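# Unload three sand cores from the mould onto plywood

## Task

Remove three sand cores from the mould and set them down on the plywood boards next to it, releasing each one: the elongated core with the rounded nose, plus the two upright bladed cores in the mould half on the robot's right (the -y side). The other two cores must still be standing in the mould afterwards.

## Robot and tools

Robot and frames. There are two 6-joint arms, left_arm and right_arm, each with a parallel gripper. Scene frame: origin at table-top height, halfway between the arms' nominal bases; +x points out over the table, +z is up, and left_arm sits on the +y side. The robot's right is therefore -y. Arm names do not match image sides. Calibrated bases in the scene frame: left_arm at (+0.031, +0.345, 0) m with quat_wxyz (+1.000, 0, 0, +0.008); right_arm at (+0.030, -0.335, 0) m with quat_wxyz (+1.000, 0, 0, -0.014). Both have up = +z. Each arm reports its hand pose, and the pose of its wrist camera, in its own base frame. The table and fixed cameras use the scene frame. The gripper's fingers point along its +z axis and close along its y axis. end_effector_position is the point between the pads, about 1 cm short of the fingertips. Reported poses can be wrong by a few cm, more at long reach.

Joint order in every row and list: waist, shoulder, elbow, wrist pitch, wrist yaw, wrist roll. Stated ranges in rad: waist -2.618 to 3.054, shoulder 0.000 to 3.142, elbow 0.000 to 3.142, wrist pitch -1.571 to 1.571, wrist yaw -1.571 to 1.571, wrist roll -2.094 to 2.094. A real end may differ from these by up to 0.059 rad.

execute_actions(actions, cameras). actions is a list of actions. Each action is a table of up to 15 rows, one row per 1/30 s step. If there are fewer than 15 rows, the last row is repeated. A row always holds 14 numbers in [-1, 1], covering both arms: left_arm's six joint values, then its opening, then right_arm's six joint values, then its opening. Joint values are offsets, not poses. They are measured from the Joint targets in force when that action begins, not from the previous row. Sending the same offset again in a later action therefore moves the joint further. Scale: 1.0 equals 1.202 rad for the waist, 1.258 for the shoulder, 1.3 for the elbow, 2.073 for wrist pitch, and 2.022 for wrist yaw and for wrist roll. The opening is absolute: +1 fully open, -1 closed. A 0 in the opening slot is a real command, so resend the current value to leave a gripper alone. An action is rejected for both arms if it would drive a joint outward more than 0.059 rad beyond its range end. A malformed action, or a first action that fails this check, rejects the whole call. Joints stopped at a real end produce a "joint sent to its limit" line. An empty actions list only returns the state and images. cameras selects images: omitted, null or ["all"] gives all; [] gives none.

move(target, speed, blend, opening_speed, blocking, cameras). target is one 14-number row, or a list of up to 15 rows, with the same layout and scaling as above. Every row is an offset from the Joint targets at the moment of the call, not from the previous row. All joints move together, so hands follow curves. There is no avoidance of obstacles or of the other arm. speed is the top speed in rad/s of the joint with the farthest to go, 0.01 to 2 (default 0.5), given as one value or one per target. blend is in rad, one value or one per target (default 0 stops at each target). opening_speed is at least 0.2 per second on the -1..+1 scale; use a low value to close gently. Changing the finger values in a later row halts all arms at that row until they settle. Paths take at least 0.5 s, and paths over 10 s fall short. blocking=false returns early while the motion continues. The result adds a "move:" line: done, off_target (at rest but more than 0.035 rad off), moving, held or fault, plus limits=held and the worst joint error per arm. Faster moves and targets set deeper past a contact hit or press harder.

wait(seconds 0 to 10) lets time pass with commands held. stop brakes a running move and needs room to do so. zoom_image(camera "cam_left_wrist" or "cam_right_wrist", region [x0, y0, x1, y1] in pixels, at most 504 by 504, origin top-left) enlarges part of that camera's latest image. finished_scene(scene) ends the current scene permanently. Pass the current scene number, which an empty execute_actions reports. Call it only after the cores are down and released.

Results. Joint positions (rad) and Joint velocities (rad/s) are given per arm, followed by the pad gap in m (0.094 when fully open). Joint targets are the baseline for your next offsets. Tool commands shows the current gripper commands. "within noise" means an arm is still. grip_measured uses the opening scale; with nothing held it reads up to about 1.6 mm wide, and on a firmly gripped hard part about 3 mm narrower than the part. grip_effort_nm is the motor effort (negative closes) and is not finger force. Joint torques include gravity and carry offsets and noise. Positive torque means toward larger angles. Joints 1 to 3 wrap at ±28 N m. "joint command not followed" means the clearance check changed some targets; it does not keep the grippers apart.

Motion limits. Each step, a joint target can lead its measured angle by at most 0.202 rad (waist), 0.258 (shoulder), 0.3 (elbow), 0.573 (wrist pitch), or 0.522 (wrist yaw and roll). Targets that would put the hand more than 200 mm from where it is get scaled back. Large moves may need several actions. If an arm is pressing on something, command its targets back past its measured positions.

Gripping. Each pad pushes with about 50 to 64 N. Sand cores can crumble, so close slowly and not far below first contact. To release, command an opening well above grip_measured.

Cameras: cam_left_wrist 896x504 (fx=fy 433.778, cx 446.025, cy 251.203) and cam_right_wrist 896x504 (fx=fy 443.33, cx 444.172, cy 252.362).

Hazards. Do not drop cores, release them while moving, slam or knock anything, or let the arms collide. Anything that falls off the table, or is left off it, fails the task. Holding loads or keeping an arm stretched out heats its motors. MOTOR HOT appears at 75 °C; at 90 °C the arm folds and stays idle; at 100 °C it goes limp. Brief external tugs on held parts can happen.

Each tool is called after "Emit:" as name(argument=value, ...) on one line, values as JSON.

## Session

Emit:
execute_actions(actions=[])

Scene clock: 0.00 s.
left_arm: end_effector_position=(+0.2355, -0.4205, +0.2037) grip_measured=+1.000 grip_effort_nm=n/a end_effector_quat_wxyz=(+0.452, +0.770, +0.291, -0.345) | right_arm: end_effector_position=(+0.3668, -0.1721, +0.3153) grip_measured=+1.000 grip_effort_nm=n/a end_effector_quat_wxyz=(+0.332, +0.146, +0.875, -0.321)
Joint positions: left_arm=[-0.747 1.827 1.342 -0.224 0.995 1.182 0.094] | right_arm=[-0.197 1.481 1.581 -0.857 0.583 -0.123 0.094]
Joint velocities: within noise
Joint torques (N m): no reading
Heat: left arm: 32 °C; right arm: 36 °C.
Joint targets: left_arm=[-0.747 1.818 1.349 -0.231 1.008 1.178] | right_arm=[-0.197 1.472 1.591 -0.854 0.589 -0.120]
Tool commands: left_gripper/opening=+1.0 right_gripper/opening=+1.0

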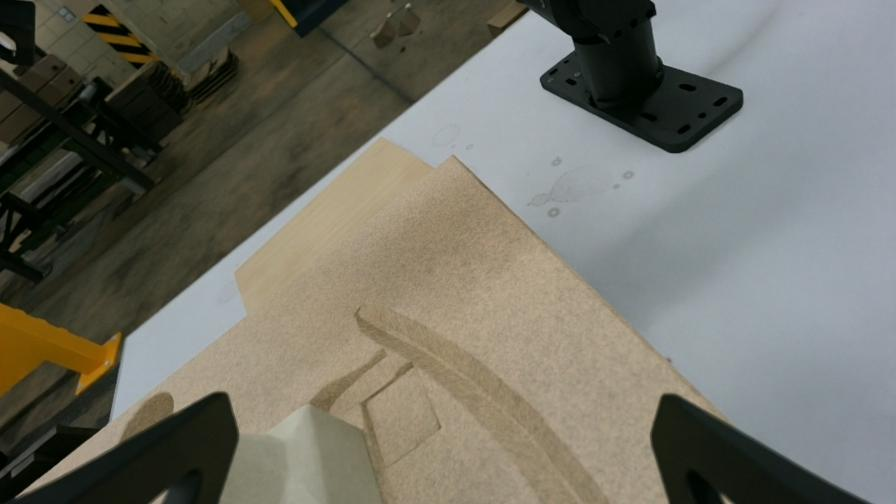

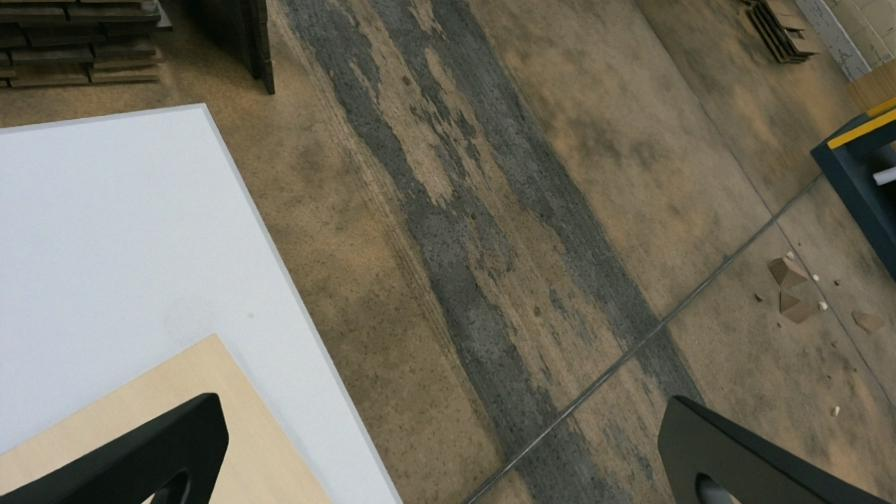

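Emit:
move(target=[[0.122,-0.35,0.388,-0.6,-0.4985,-0.5826,1,0,0,0,0,0,0,1],[0.122,-0.35,0.388,-0.6,-0.4985,-0.5826,1,0.663,-0.0747,0.2015,-0.2996,-0.2913,0.0593,1]], speed=0.8)

Scene clock: 27.90 s.
left_arm: end_effector_position=(+0.2431, -0.1693, +0.3284) grip_measured=+1.000 grip_effort_nm=0.022 end_effector_quat_wxyz=(+0.262, +0.291, +0.916, -0.085) | right_arm: end_effector_position=(+0.2473, +0.1676, +0.3245) grip_measured=+1.000 grip_effort_nm=0.017 end_effector_quat_wxyz=(+0.260, -0.286, +0.919, +0.076)
Joint positions: left_arm=[-0.607 1.384 1.838 -1.467 0.008 0.007 0.094] | right_arm=[0.596 1.392 1.83 -1.461 0.006 -0.008 0.094]
Joint velocities: within noise
Joint torques (N m): left_arm=[0.5 -3.88 5.31 1.37 -0.05 -0.14] | right_arm=[0.36 -4.6 6.52 0.86 -0.08 0.04]
Heat: left arm: 35 °C; right arm: 38 °C.
Joint targets: left_arm=[-0.601 1.377 1.853 -1.475 0.000 0.000] | right_arm=[0.600 1.378 1.853 -1.475 0.000 0.000]
move: done

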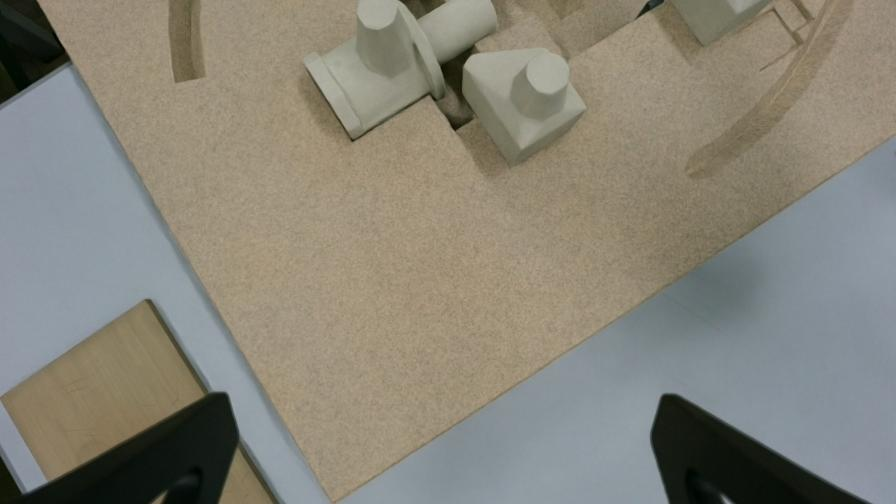

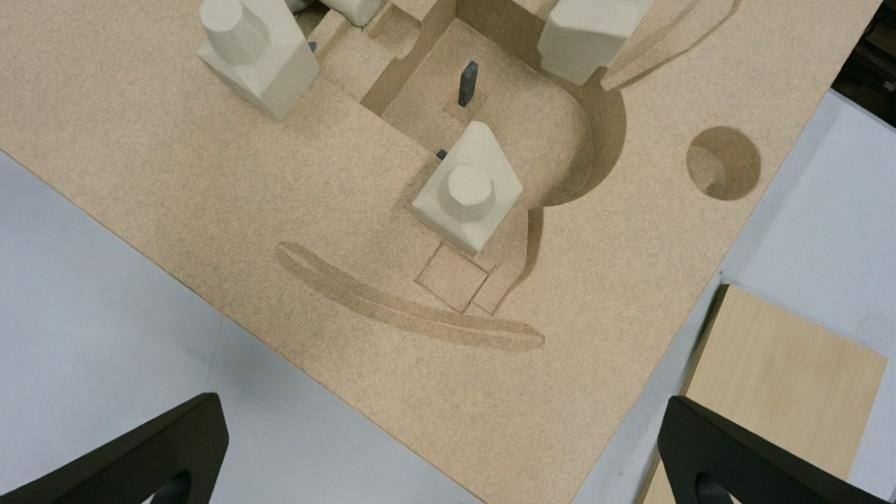

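Emit:
move(target=[0.208,0.307,0.1382,0.003,0,0,1,-0.125,0.307,0.1382,0.003,0,0,1], speed=0.6)

Scene clock: 42.50 s.
left_arm: end_effector_position=(+0.3546, -0.1297, +0.2636) grip_measured=+1.000 grip_effort_nm=0.027 end_effector_quat_wxyz=(+0.172, +0.175, +0.969, -0.032) | right_arm: end_effector_position=(+0.3394, +0.1654, +0.2610) grip_measured=+1.000 grip_effort_nm=0.017 end_effector_quat_wxyz=(+0.168, -0.224, +0.959, +0.036)
Joint positions: left_arm=[-0.352 1.759 2.01 -1.469 0.003 0.006 0.094] | right_arm=[0.453 1.763 2.006 -1.47 0.004 -0.007 0.094]
Joint velocities: within noise
Joint torques (N m): left_arm=[0.16 -6.53 6.32 1.11 -0.02 -0.12] | right_arm=[-0.21 -6.75 7.13 0.67 -0.05 0.03]
Heat: left arm: 35 °C; right arm: 37 °C.
Joint targets: left_arm=[-0.350 1.764 2.033 -1.469 0.000 0.000] | right_arm=[0.450 1.764 2.033 -1.469 0.000 0.000]
move: done

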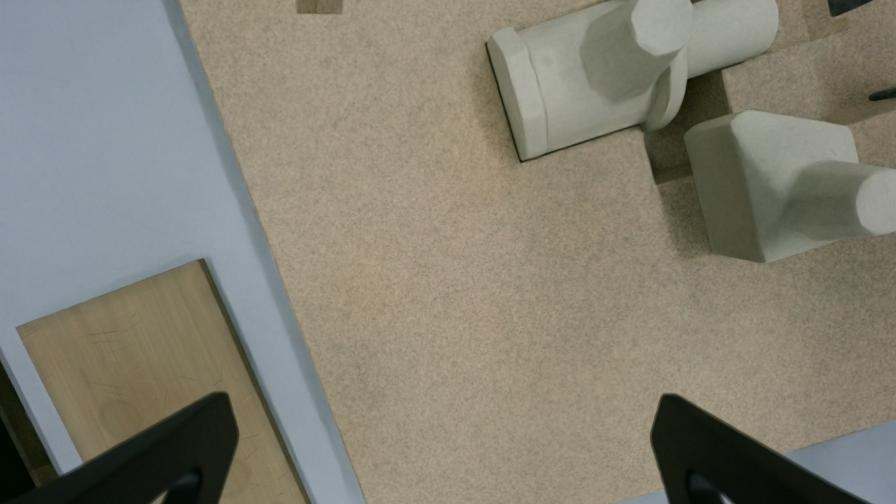

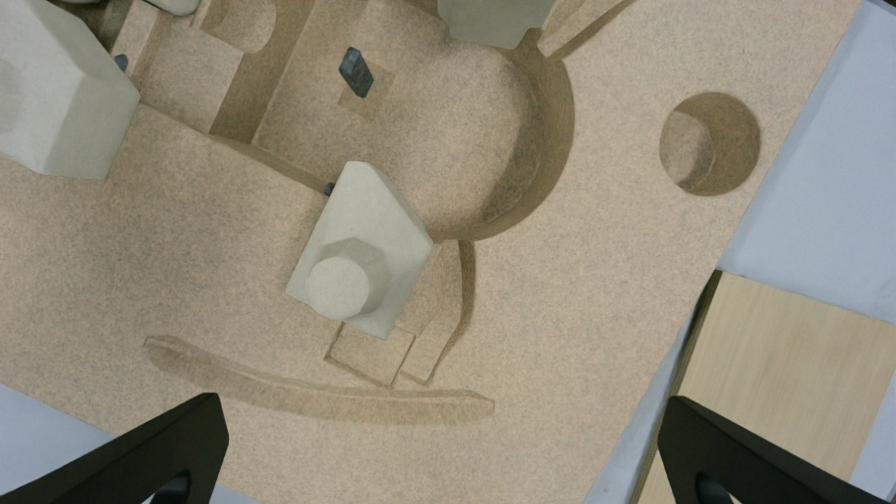

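Emit:
move(target=[-0.166,-0.386,-0.116,0.0796,0,0,1,0.083,-0.386,-0.116,0.0796,0,0,1], speed=0.7)

Emit:
zoom_image(camera="cam_right_wrist", region=[200, 0, 704, 504])

Emit:
zoom_image(camera="cam_left_wrist", region=[200, 0, 704, 504])

Scene clock: 76.57 s.
left_arm: end_effector_position=(+0.2563, -0.1537, +0.4007) grip_measured=+1.000 grip_effort_nm=0.027 end_effector_quat_wxyz=(+0.405, +0.246, +0.873, -0.112) | right_arm: end_effector_position=(+0.2543, +0.1540, +0.3994) grip_measured=+1.000 grip_effort_nm=0.022 end_effector_quat_wxyz=(+0.403, -0.246, +0.875, +0.109)
Joint positions: left_arm=[-0.542 1.277 1.89 -1.316 0.002 0.006 0.094] | right_arm=[0.543 1.276 1.89 -1.324 0.003 -0.007 0.094]
Joint velocities: within noise
Joint torques (N m): left_arm=[-0.61 -2.24 3.28 2.05 -0.01 -0.12] | right_arm=[0.59 -1.98 3.74 1.48 -0.03 0.04]
Heat: left arm: 36 °C; right arm: 38 °C.
Joint targets: left_arm=[-0.550 1.278 1.882 -1.303 0.000 0.000] | right_arm=[0.550 1.279 1.882 -1.304 0.000 0.000]
move: done

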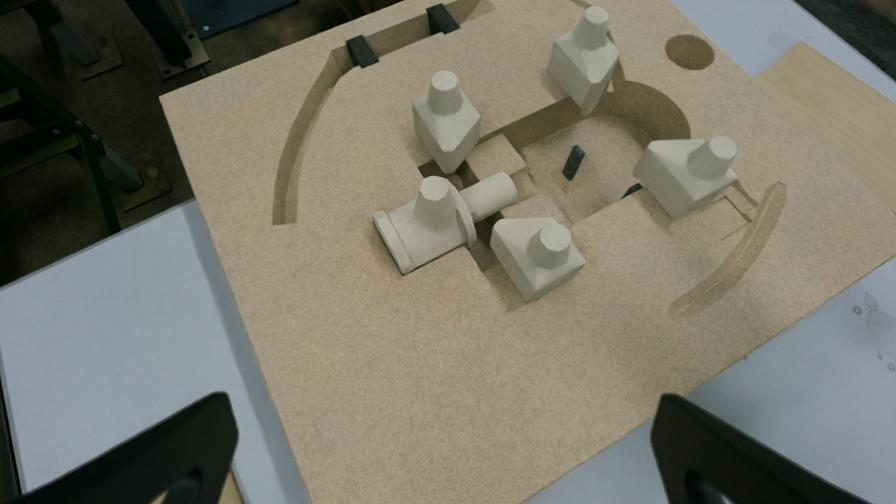

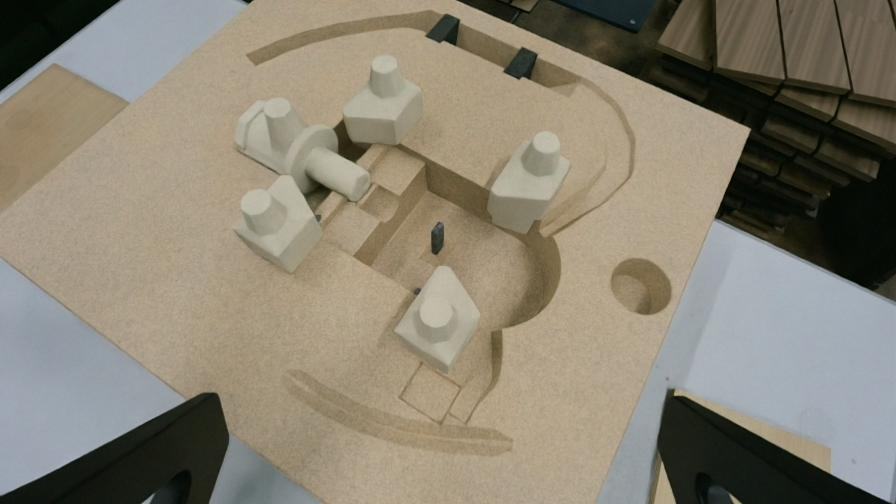

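Scaled by 1.000.

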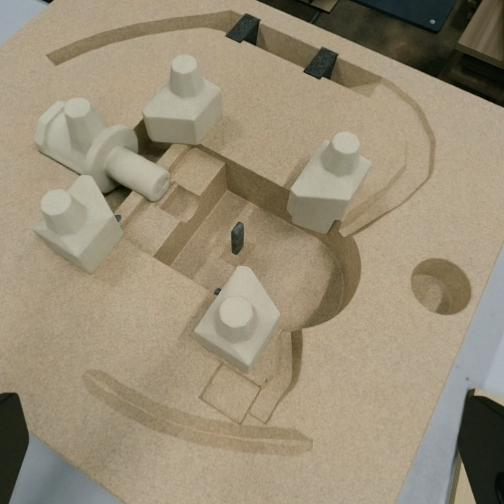

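Scaled by 1.000.

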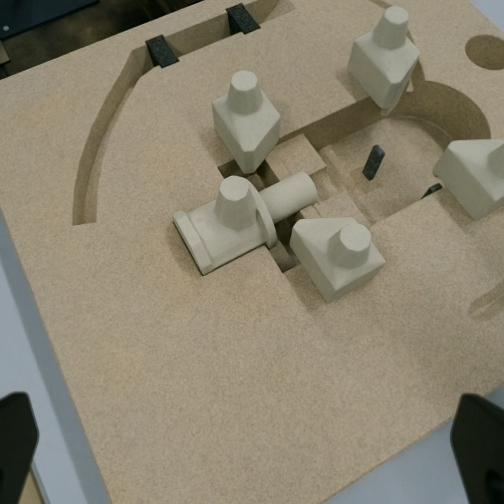

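Emit:
move(target=[0.749,0,0,0,0,0,1,-0.749,0,0,0,0,0,1], speed=0.9)

Scene clock: 100.70 s.
left_arm: end_effector_position=(+0.2816, +0.1014, +0.4012) grip_measured=+1.000 grip_effort_nm=0.022 end_effector_quat_wxyz=(+0.415, -0.152, +0.894, +0.073) | right_arm: end_effector_position=(+0.2805, -0.0996, +0.3999) grip_measured=+1.000 grip_effort_nm=0.017 end_effector_quat_wxyz=(+0.412, +0.153, +0.895, -0.073)
Joint positions: left_arm=[0.343 1.277 1.89 -1.313 0.001 0.006 0.094] | right_arm=[-0.344 1.276 1.89 -1.322 0.001 -0.007 0.094]
Joint velocities: within noise
Joint torques (N m): left_arm=[0.68 -2.14 3.23 1.99 0.01 -0.11] | right_arm=[-0.57 -1.98 3.77 1.45 -0.02 0.03]
Heat: left arm: 35 °C; right arm: 38 °C.
Joint targets: left_arm=[0.350 1.278 1.882 -1.303 0.001 0.000] | right_arm=[-0.351 1.279 1.882 -1.304 0.000 0.000]
move: done

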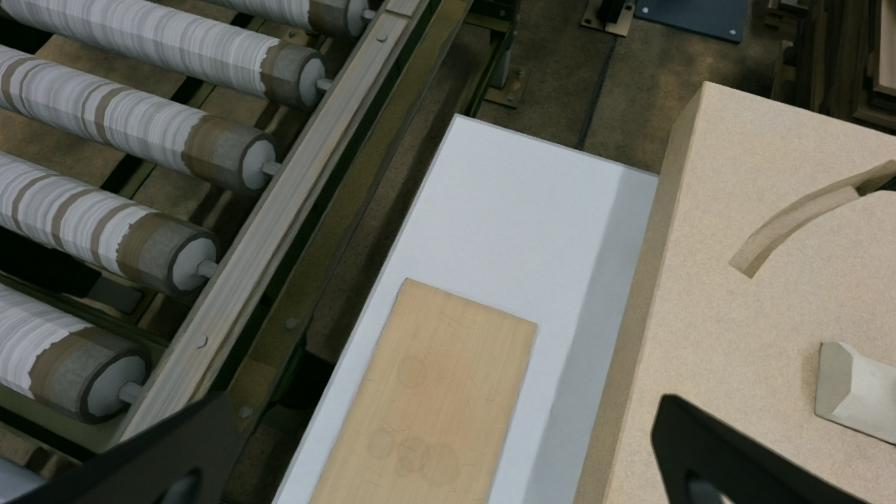

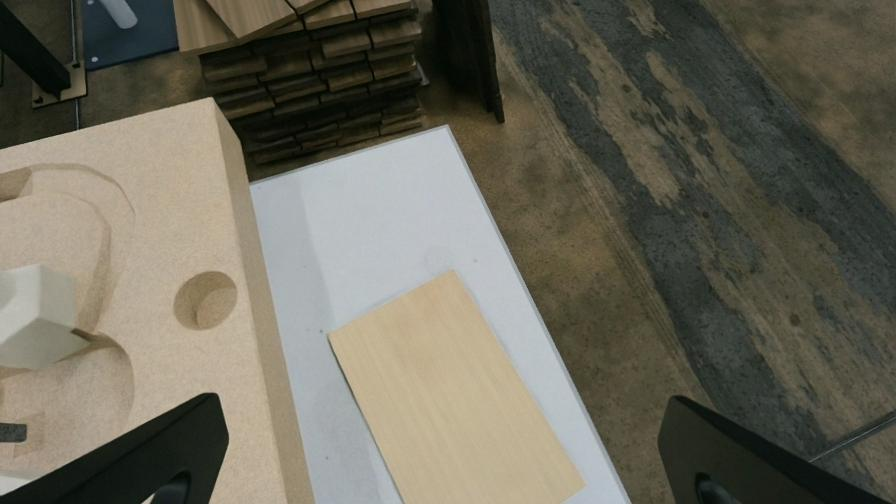

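Emit:
move(target=[[-0.728,0,0,0,0,0,1,0.749,0,0,0,0,0,1],[-0.728,0.5194,0.0642,0.178,0,0,0.4,0.749,0.364,-0.0253,0.0203,0,0,0.4]], speed=0.8, blend=0.1)

Scene clock: 128.37 s.
left_arm: end_effector_position=(+0.4395, -0.2489, +0.2265) grip_measured=+0.402 grip_effort_nm=-0.081 end_effector_quat_wxyz=(+0.301, +0.246, +0.918, -0.079) | right_arm: end_effector_position=(+0.3403, +0.2065, +0.2370) grip_measured=+0.403 grip_effort_nm=-0.120 end_effector_quat_wxyz=(+0.193, -0.266, +0.943, +0.053)
Joint positions: left_arm=[-0.517 1.934 1.941 -0.946 0 0.006 0.066] | right_arm=[0.543 1.739 1.85 -1.28 0 -0.007 0.066]
Joint velocities: within noise
Joint torques (N m): left_arm=[-0.57 -9.31 7.35 1.68 0.03 -0.11] | right_arm=[0.61 -7.19 5.34 0.91 -0.01 0.03]
Heat: left arm: 36 °C; right arm: 38 °C.
Joint targets: left_arm=[-0.525 1.932 1.966 -0.934 0.000 0.000] | right_arm=[0.550 1.736 1.849 -1.262 0.000 0.000]
move: done

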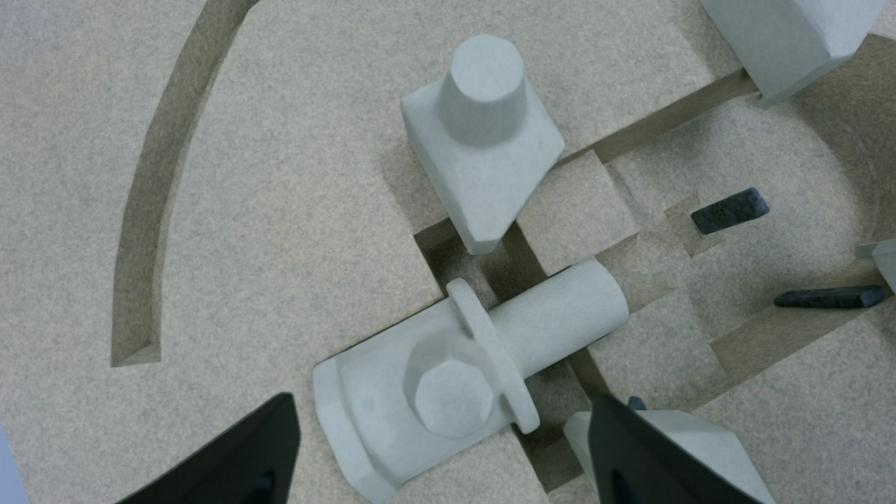

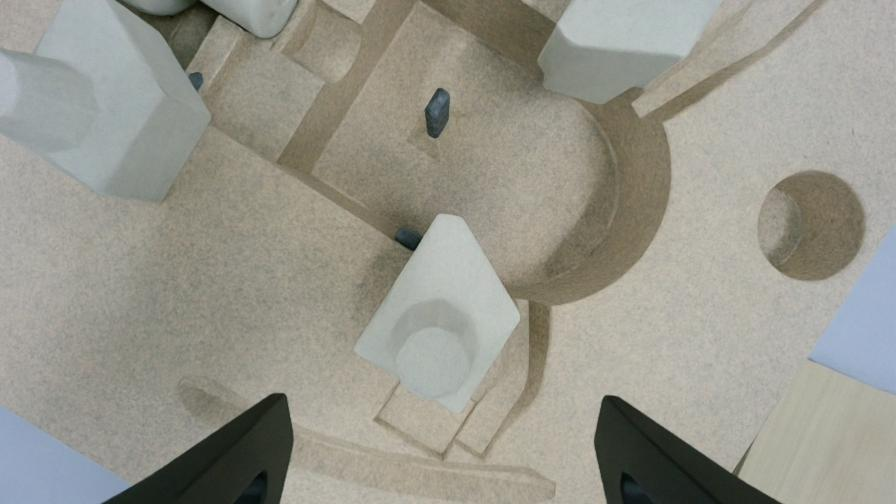

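Emit:
move(target=[-0.0017,-0.0153,-0.2352,0.1383,0,0,0.4,0.0033,-0.033,-0.2535,0.1385,0,0,0.4], speed=0.3)

Scene clock: 138.43 s.
left_arm: end_effector_position=(+0.4482, -0.2538, +0.1598) grip_measured=+0.402 grip_effort_nm=-0.076 end_effector_quat_wxyz=(+0.306, +0.245, +0.916, -0.080) | right_arm: end_effector_position=(+0.3451, +0.2112, +0.1578) grip_measured=+0.403 grip_effort_nm=-0.125 end_effector_quat_wxyz=(+0.180, -0.268, +0.945, +0.050)
Joint positions: left_arm=[-0.517 1.934 1.667 -0.66 0 0.006 0.066] | right_arm=[0.547 1.729 1.528 -0.994 0 -0.007 0.066]
Joint velocities: within noise
Joint torques (N m): left_arm=[-0.75 -10.82 4.89 1.76 0.01 -0.09] | right_arm=[0.64 -10.04 5.14 0.88 -0.02 0.03]
Heat: left arm: 36 °C; right arm: 38 °C.
Joint targets: left_arm=[-0.527 1.912 1.660 -0.648 0.000 0.000] | right_arm=[0.554 1.695 1.520 -0.975 0.000 0.000]
move: done

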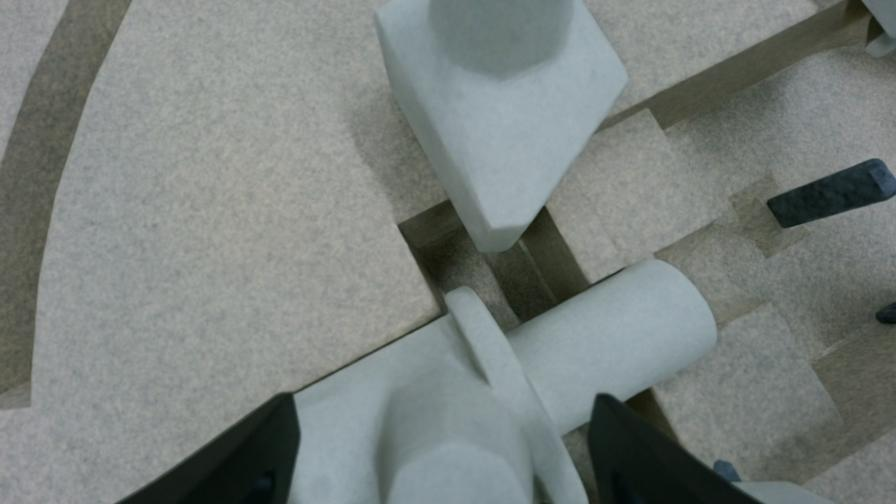

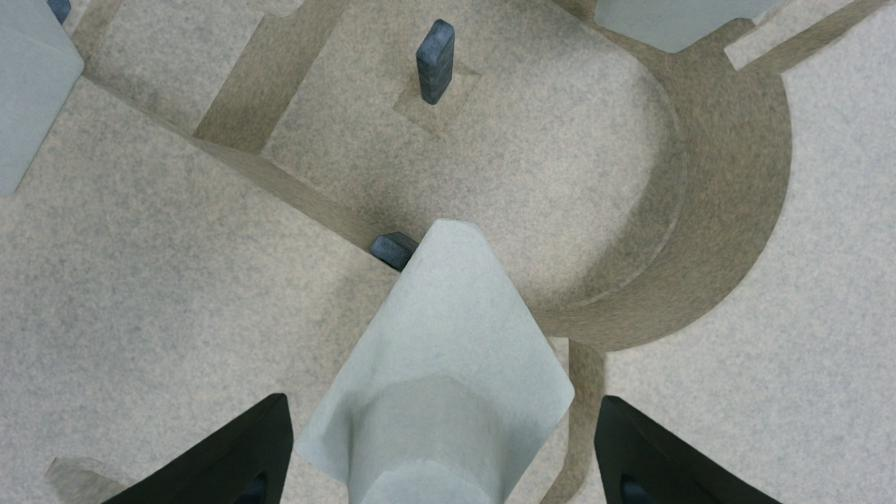

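Emit:
move(target=[0,0,0,0,0,0,-0.75,0.013,0,0,0,0,0,-0.75], speed=0.3, opening_speed=0.3)

Scene clock: 146.70 s.
left_arm: end_effector_position=(+0.4470, -0.2562, +0.1600) grip_measured=-0.347 grip_effort_nm=-0.994 end_effector_quat_wxyz=(+0.306, +0.247, +0.916, -0.081) | right_arm: end_effector_position=(+0.3422, +0.2167, +0.1579) grip_measured=-0.363 grip_effort_nm=-1.004 end_effector_quat_wxyz=(+0.181, -0.276, +0.943, +0.049)
Joint positions: left_arm=[-0.522 1.934 1.667 -0.659 0.001 0.006 0.031] | right_arm=[0.564 1.729 1.528 -0.992 0.005 -0.007 0.03]
Joint velocities: within noise
Joint torques (N m): left_arm=[-0.35 -10.88 4.88 1.71 0 -0.1] | right_arm=[0.5 -10.03 5.15 0.88 -0.06 0.04]
Heat: left arm: 35 °C; right arm: 38 °C.
Joint targets: left_arm=[-0.527 1.912 1.660 -0.648 0.000 0.000] | right_arm=[0.570 1.695 1.520 -0.975 0.000 0.000]
move: done

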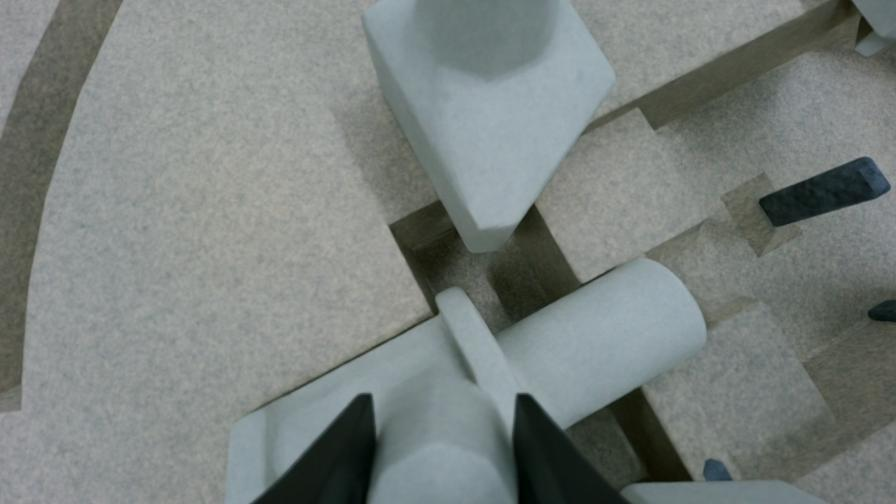

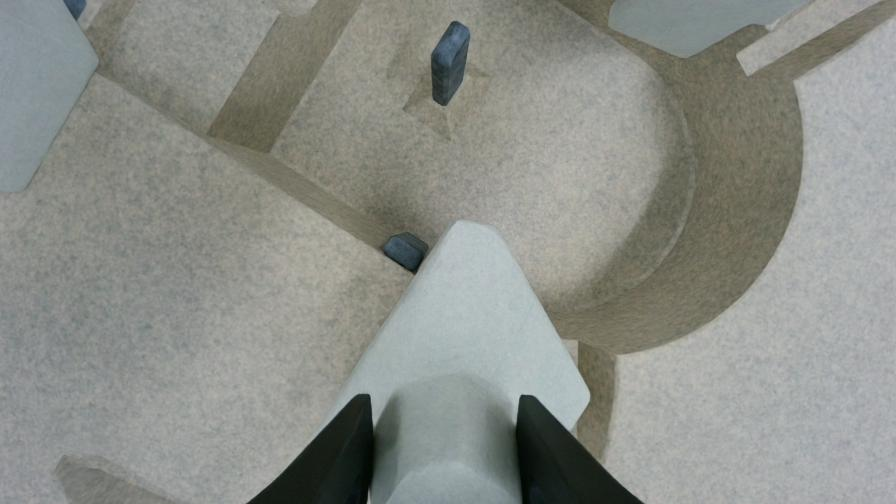

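Emit:
move(target=[[0,0.004,0.0805,-0.0481,0,0,-0.75,0,0.009,0.0865,-0.0488,0,0,-0.75],[0,0.0158,0.173,-0.0989,0,0,-0.75,0,0.0258,0.1838,-0.0996,0,0,-0.75]], speed=0.12, blend=0.05)

Scene clock: 159.20 s.
left_arm: end_effector_position=(+0.4415, -0.2554, +0.1662) grip_measured=-0.347 grip_effort_nm=-1.004 end_effector_quat_wxyz=(+0.266, +0.248, +0.928, -0.078) | right_arm: end_effector_position=(+0.3334, +0.2113, +0.2027) grip_measured=-0.364 grip_effort_nm=-1.004 end_effector_quat_wxyz=(+0.172, -0.276, +0.944, +0.047)
Joint positions: left_arm=[-0.522 1.984 1.807 -0.832 0.013 -0.003 0.031] | right_arm=[0.564 1.729 1.713 -1.196 0.004 -0.006 0.03]
Joint velocities: within noise
Joint torques (N m): left_arm=[-0.32 -13.56 12.04 1.23 -0.09 -0.01] | right_arm=[0.49 -7.21 9.17 0.8 -0.05 0.03]
Heat: left arm: 36 °C; right arm: 41 °C.
Joint targets: left_arm=[-0.527 1.932 1.885 -0.853 0.000 0.000] | right_arm=[0.570 1.728 1.759 -1.182 0.000 0.000]
move: off_target (left_arm, right_arm); left_arm: the elbow is farthest, 0.078 rad from its target; right_arm: the elbow is farthest, 0.046 rad from its target

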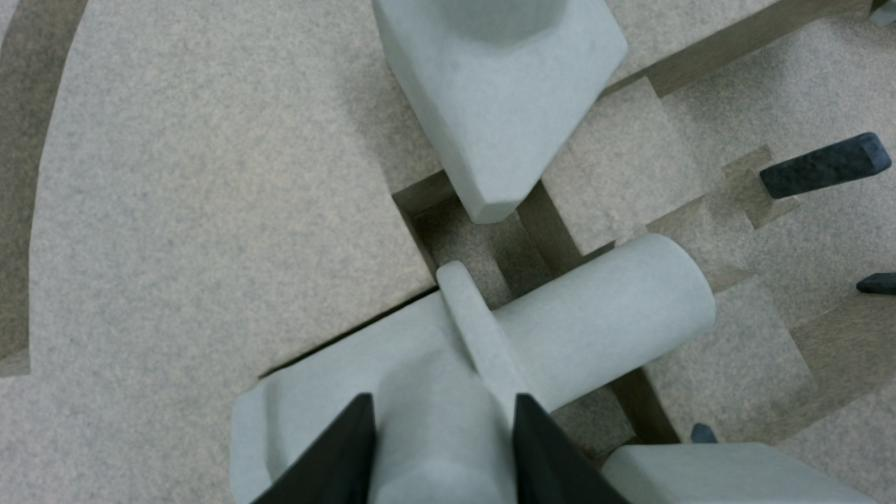

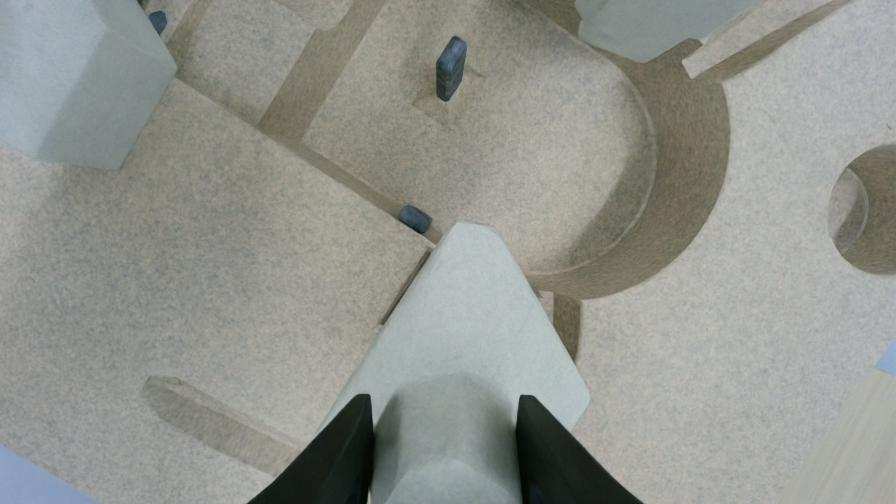

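Emit:
move(target=[0,-0.034,0,0.0145,0,0,-0.75,0,0.0488,0.1844,-0.0859,0,0,-0.75], speed=0.12)

Scene clock: 170.40 s.
left_arm: end_effector_position=(+0.4416, -0.2555, +0.1664) grip_measured=-0.347 grip_effort_nm=-1.004 end_effector_quat_wxyz=(+0.267, +0.248, +0.928, -0.078) | right_arm: end_effector_position=(+0.3348, +0.2123, +0.2440) grip_measured=-0.364 grip_effort_nm=-1.009 end_effector_quat_wxyz=(+0.174, -0.276, +0.944, +0.048)
Joint positions: left_arm=[-0.522 1.984 1.808 -0.832 0.013 -0.003 0.031] | right_arm=[0.564 1.787 1.954 -1.375 0.003 -0.006 0.03]
Joint velocities: within noise
Joint torques (N m): left_arm=[-0.27 -16.84 12 1.57 -0.11 -0.03] | right_arm=[0.49 -7.1 8.8 0.82 -0.04 0.02]
Heat: left arm: 40 °C; right arm: 40 °C.
Joint targets: left_arm=[-0.527 1.889 1.885 -0.822 0.000 0.000] | right_arm=[0.570 1.789 1.998 -1.360 0.000 0.000]
move: off_target (left_arm, right_arm); left_arm: the shoulder is farthest, 0.095 rad from its target; right_arm: the elbow is farthest, 0.045 rad from its target

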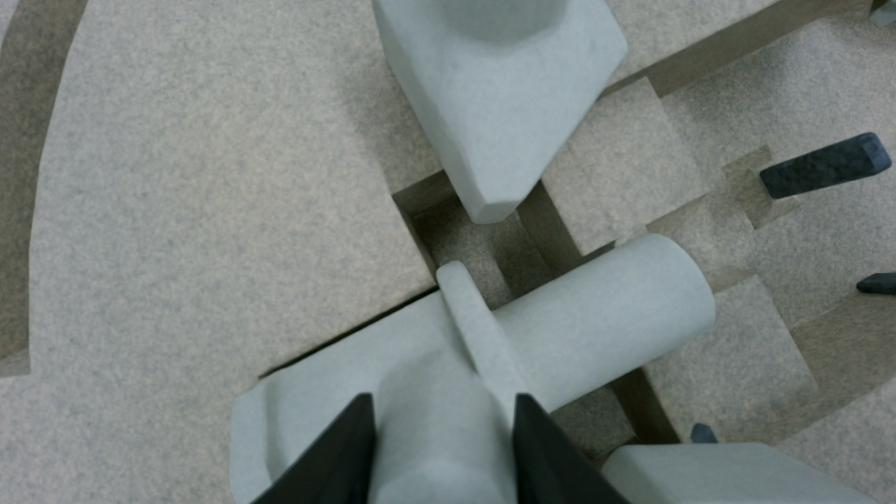

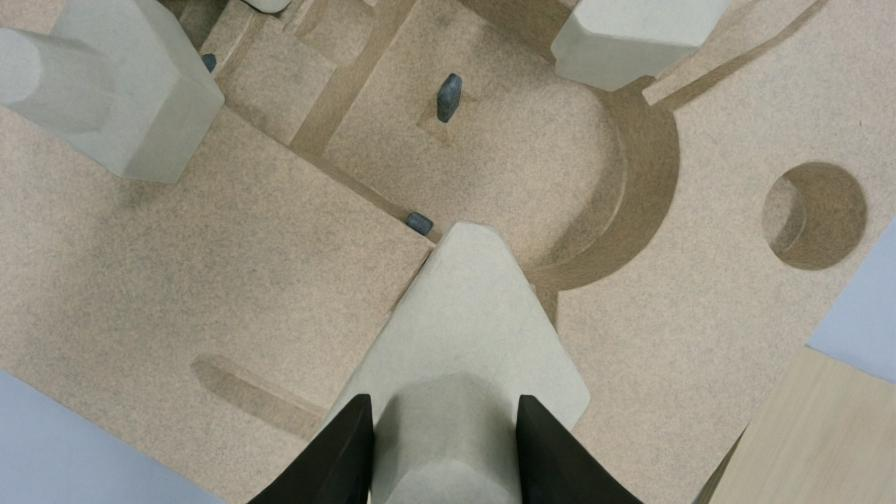

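Emit:
move(target=[0,0.018,-0.173,0.084,0,0,-0.75,0,-0.277,-0.168,0.0102,0,0,-0.75], speed=0.3)

Scene clock: 179.60 s.
left_arm: end_effector_position=(+0.4461, -0.2564, +0.1594) grip_measured=-0.348 grip_effort_nm=-1.004 end_effector_quat_wxyz=(+0.302, +0.247, +0.917, -0.083) | right_arm: end_effector_position=(+0.2772, +0.1758, +0.2939) grip_measured=-0.364 grip_effort_nm=-1.004 end_effector_quat_wxyz=(+0.238, -0.272, +0.930, +0.066)
Joint positions: left_arm=[-0.522 1.938 1.675 -0.672 0.005 0.003 0.031] | right_arm=[0.564 1.471 1.776 -1.377 0.003 -0.006 0.03]
Joint velocities: within noise
Joint torques (N m): left_arm=[-0.31 -11.21 4.25 1.82 -0.06 -0.09] | right_arm=[0.5 -7.06 5.31 1.24 -0.04 0.02]
Heat: left arm: 42 °C; right arm: 39 °C.
Joint targets: left_arm=[-0.527 1.912 1.660 -0.649 0.001 0.000] | right_arm=[0.570 1.440 1.780 -1.338 0.000 0.000]
move: off_target (right_arm); right_arm: the wrist pitch is farthest, 0.038 rad from its target

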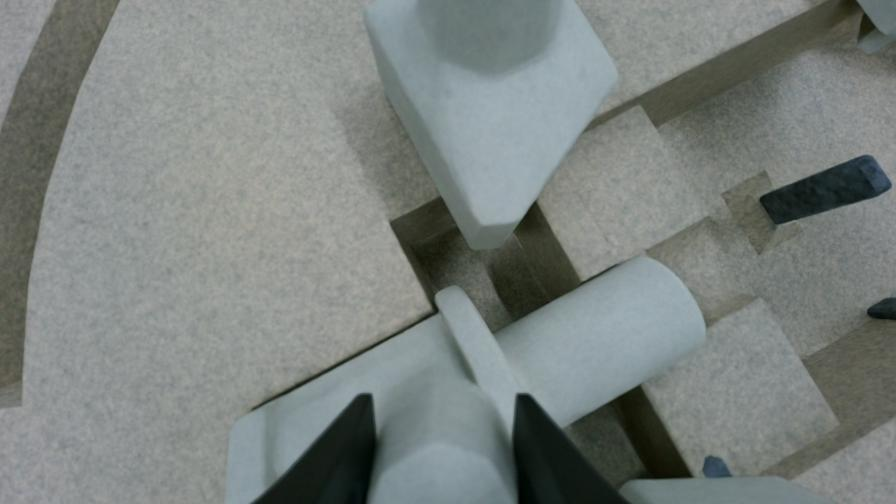

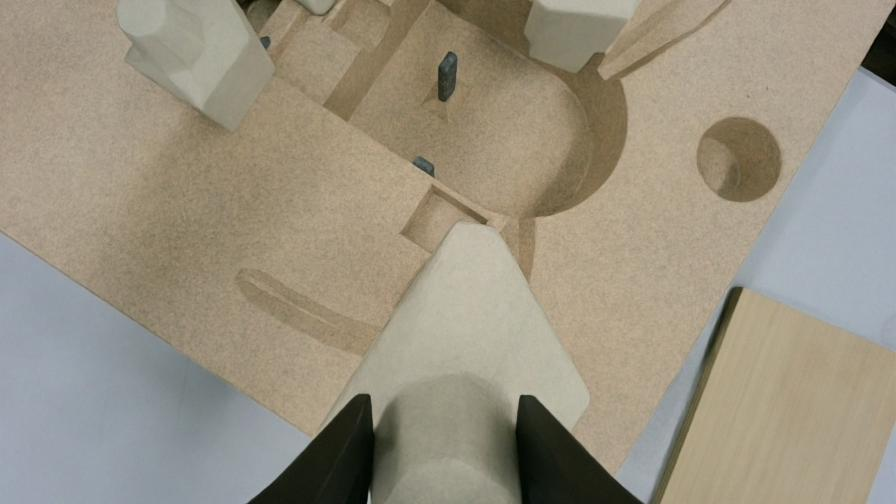

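Emit:
move(target=[[0,0,0,0,0,0,0.4,0,0,0,0,0,0,-0.75],[0,0.0457,0.308,-0.1654,0,0,0.4,0,0,0,0,0,0,-0.75],[0,-0.504,0.1708,-0.3155,0,0,0.4,0,0,0,0,0,0,-0.75],[-0.56,-0.504,0.1708,-0.219,0,0,0.4,0,0,0,0,0,0,-0.75]], speed=[0.3,0.3,0.7,0.8], opening_speed=0.5, blend=0.04)

Scene clock: 194.07 s.
left_arm: end_effector_position=(+0.1210, -0.3030, +0.4423) grip_measured=+0.398 grip_effort_nm=0.134 end_effector_quat_wxyz=(+0.422, +0.484, +0.711, -0.287) | right_arm: end_effector_position=(+0.2772, +0.1758, +0.2939) grip_measured=-0.364 grip_effort_nm=-1.004 end_effector_quat_wxyz=(+0.238, -0.272, +0.930, +0.066)
Joint positions: left_arm=[-1.193 1.273 1.888 -1.115 0.002 0.003 0.066] | right_arm=[0.564 1.471 1.776 -1.377 0.003 -0.006 0.03]
Joint velocities: within noise
Joint torques (N m): left_arm=[-0.44 -2 3.47 2.23 0.02 -0.09] | right_arm=[0.51 -7.04 5.35 1.25 -0.05 0.02]
Heat: left arm: 42 °C; right arm: 39 °C.
Joint targets: left_arm=[-1.200 1.278 1.882 -1.102 0.001 0.000] | right_arm=[0.570 1.440 1.780 -1.338 0.000 0.000]
move: off_target (right_arm); blend cut to 0 rad at target 1; right_arm: the wrist pitch is farthest, 0.039 rad from its target

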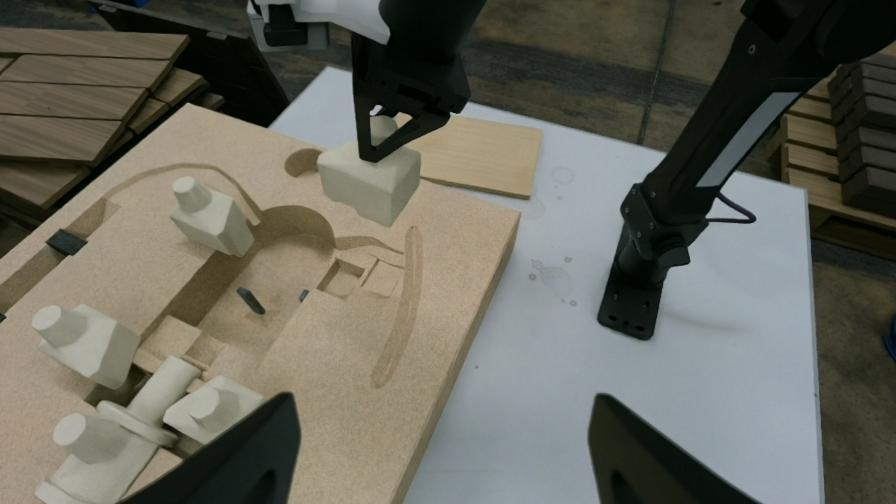

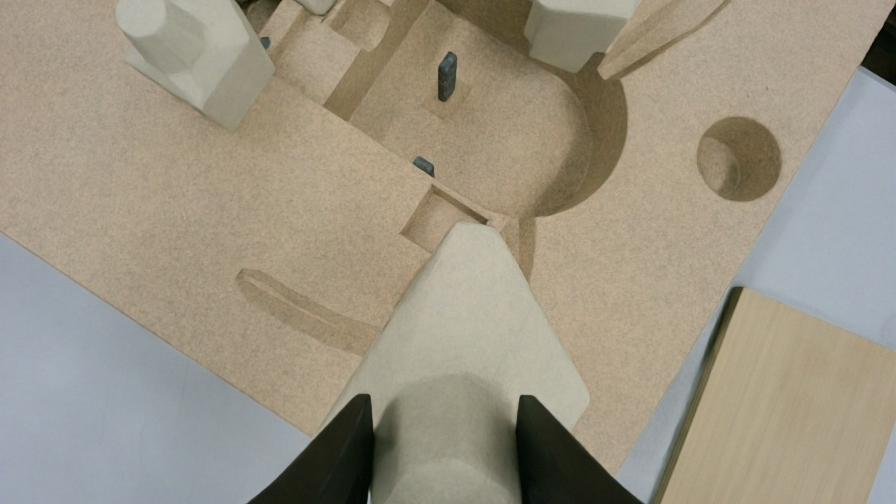

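Emit:
zoom_image(camera="cam_left_wrist", region=[270, 80, 470, 240])

Scaled by 2.520.

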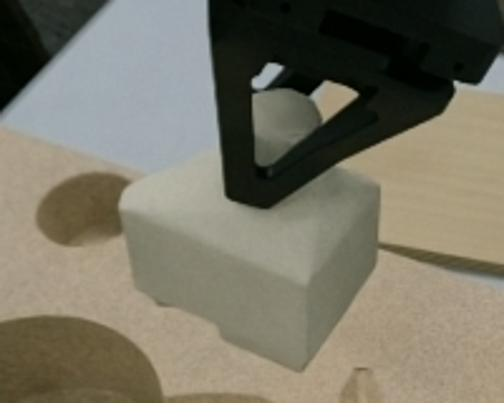

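Emit:
move(target=[[0,0,0,0,0,0,0.4,-0.837,0,0,0,0,0,-0.75],[0,0,0,0,0,0,0.4,-0.837,-0.1097,-0.45,0.1534,0,0,-0.75]], speed=[0.5,0.35], blend=0.05)

Scene clock: 211.63 s.
left_arm: end_effector_position=(+0.1211, -0.3031, +0.4425) grip_measured=+0.398 grip_effort_nm=0.134 end_effector_quat_wxyz=(+0.423, +0.484, +0.710, -0.287) | right_arm: end_effector_position=(+0.2692, -0.1241, +0.1651) grip_measured=-0.364 grip_effort_nm=-1.009 end_effector_quat_wxyz=(+0.171, +0.209, +0.962, -0.039)
Joint positions: left_arm=[-1.193 1.273 1.888 -1.113 0.002 0.003 0.066] | right_arm=[-0.434 1.339 1.189 -1.067 0.002 -0.006 0.03]
Joint velocities: within noise
Joint torques (N m): left_arm=[-0.42 -2.07 3.48 2.21 0 -0.08] | right_arm=[-0.23 -7.05 6.08 1.12 -0.03 0.03]
Heat: left arm: 38 °C; right arm: 39 °C.
Joint targets: left_arm=[-1.200 1.278 1.882 -1.102 0.001 0.000] | right_arm=[-0.437 1.302 1.195 -1.020 0.000 0.000]
move: off_target (right_arm); right_arm: the wrist pitch is farthest, 0.047 rad from its target

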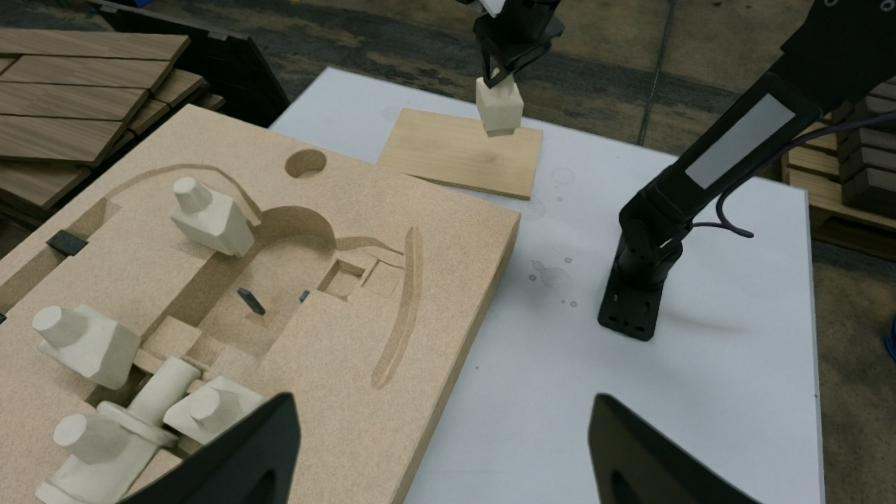

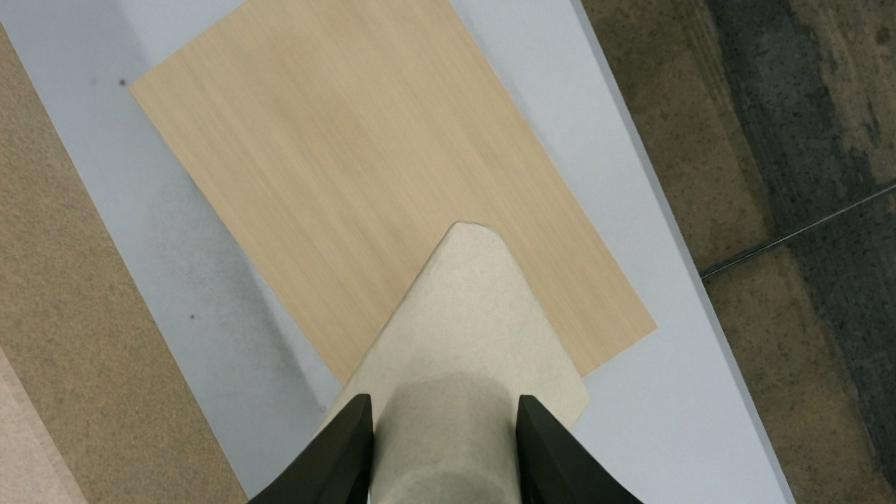

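Emit:
move(target=[0,0,0,0,0,0,0.4,0,-0.004,-0.0794,0.057,0,0,-0.75], speed=0.15, cameras=["cam_left_wrist"])

Emit:
zoom_image(camera="cam_left_wrist", region=[370, 20, 570, 220])

Scene clock: 220.80 s.
left_arm: end_effector_position=(+0.1211, -0.3031, +0.4425) grip_measured=+0.398 grip_effort_nm=0.134 end_effector_quat_wxyz=(+0.423, +0.484, +0.710, -0.287) | right_arm: end_effector_position=(+0.2732, -0.1260, +0.1415) grip_measured=-0.364 grip_effort_nm=-1.004 end_effector_quat_wxyz=(+0.179, +0.209, +0.960, -0.041)
Joint positions: left_arm=[-1.193 1.273 1.888 -1.113 0.002 0.003 0.066] | right_arm=[-0.434 1.337 1.088 -0.951 0.002 -0.006 0.03]
Joint velocities: within noise
Joint torques (N m): left_arm=[-0.54 -2.07 3.52 2.21 0 -0.08] | right_arm=[-0.23 -7.31 6.02 1.15 -0.03 0.03]
Heat: left arm: 39 °C; right arm: 38 °C.
Joint targets: left_arm=[-1.200 1.278 1.882 -1.102 0.001 0.000] | right_arm=[-0.437 1.297 1.092 -0.902 0.000 0.000]
move: off_target (right_arm); right_arm: the wrist pitch is farthest, 0.049 rad from its target
Images, in order (width x height): cam_left_wrist 896x504.

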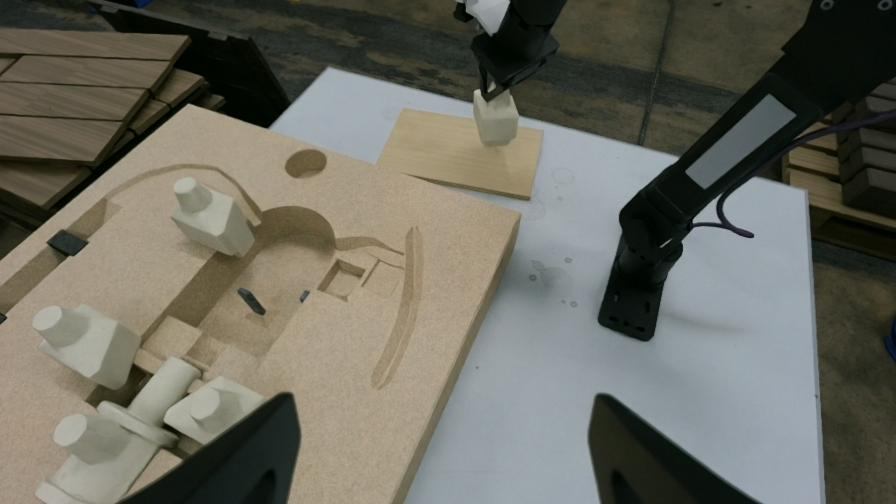

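Scaled by 2.520.

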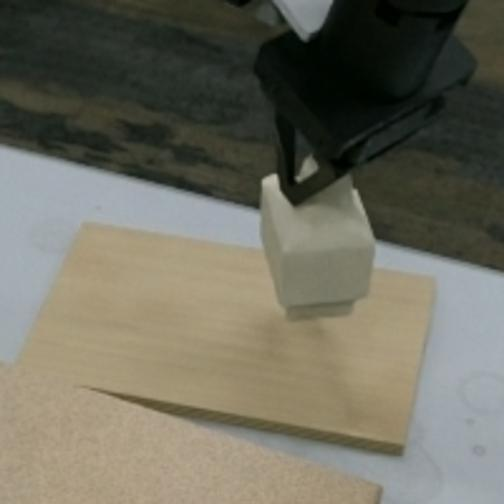

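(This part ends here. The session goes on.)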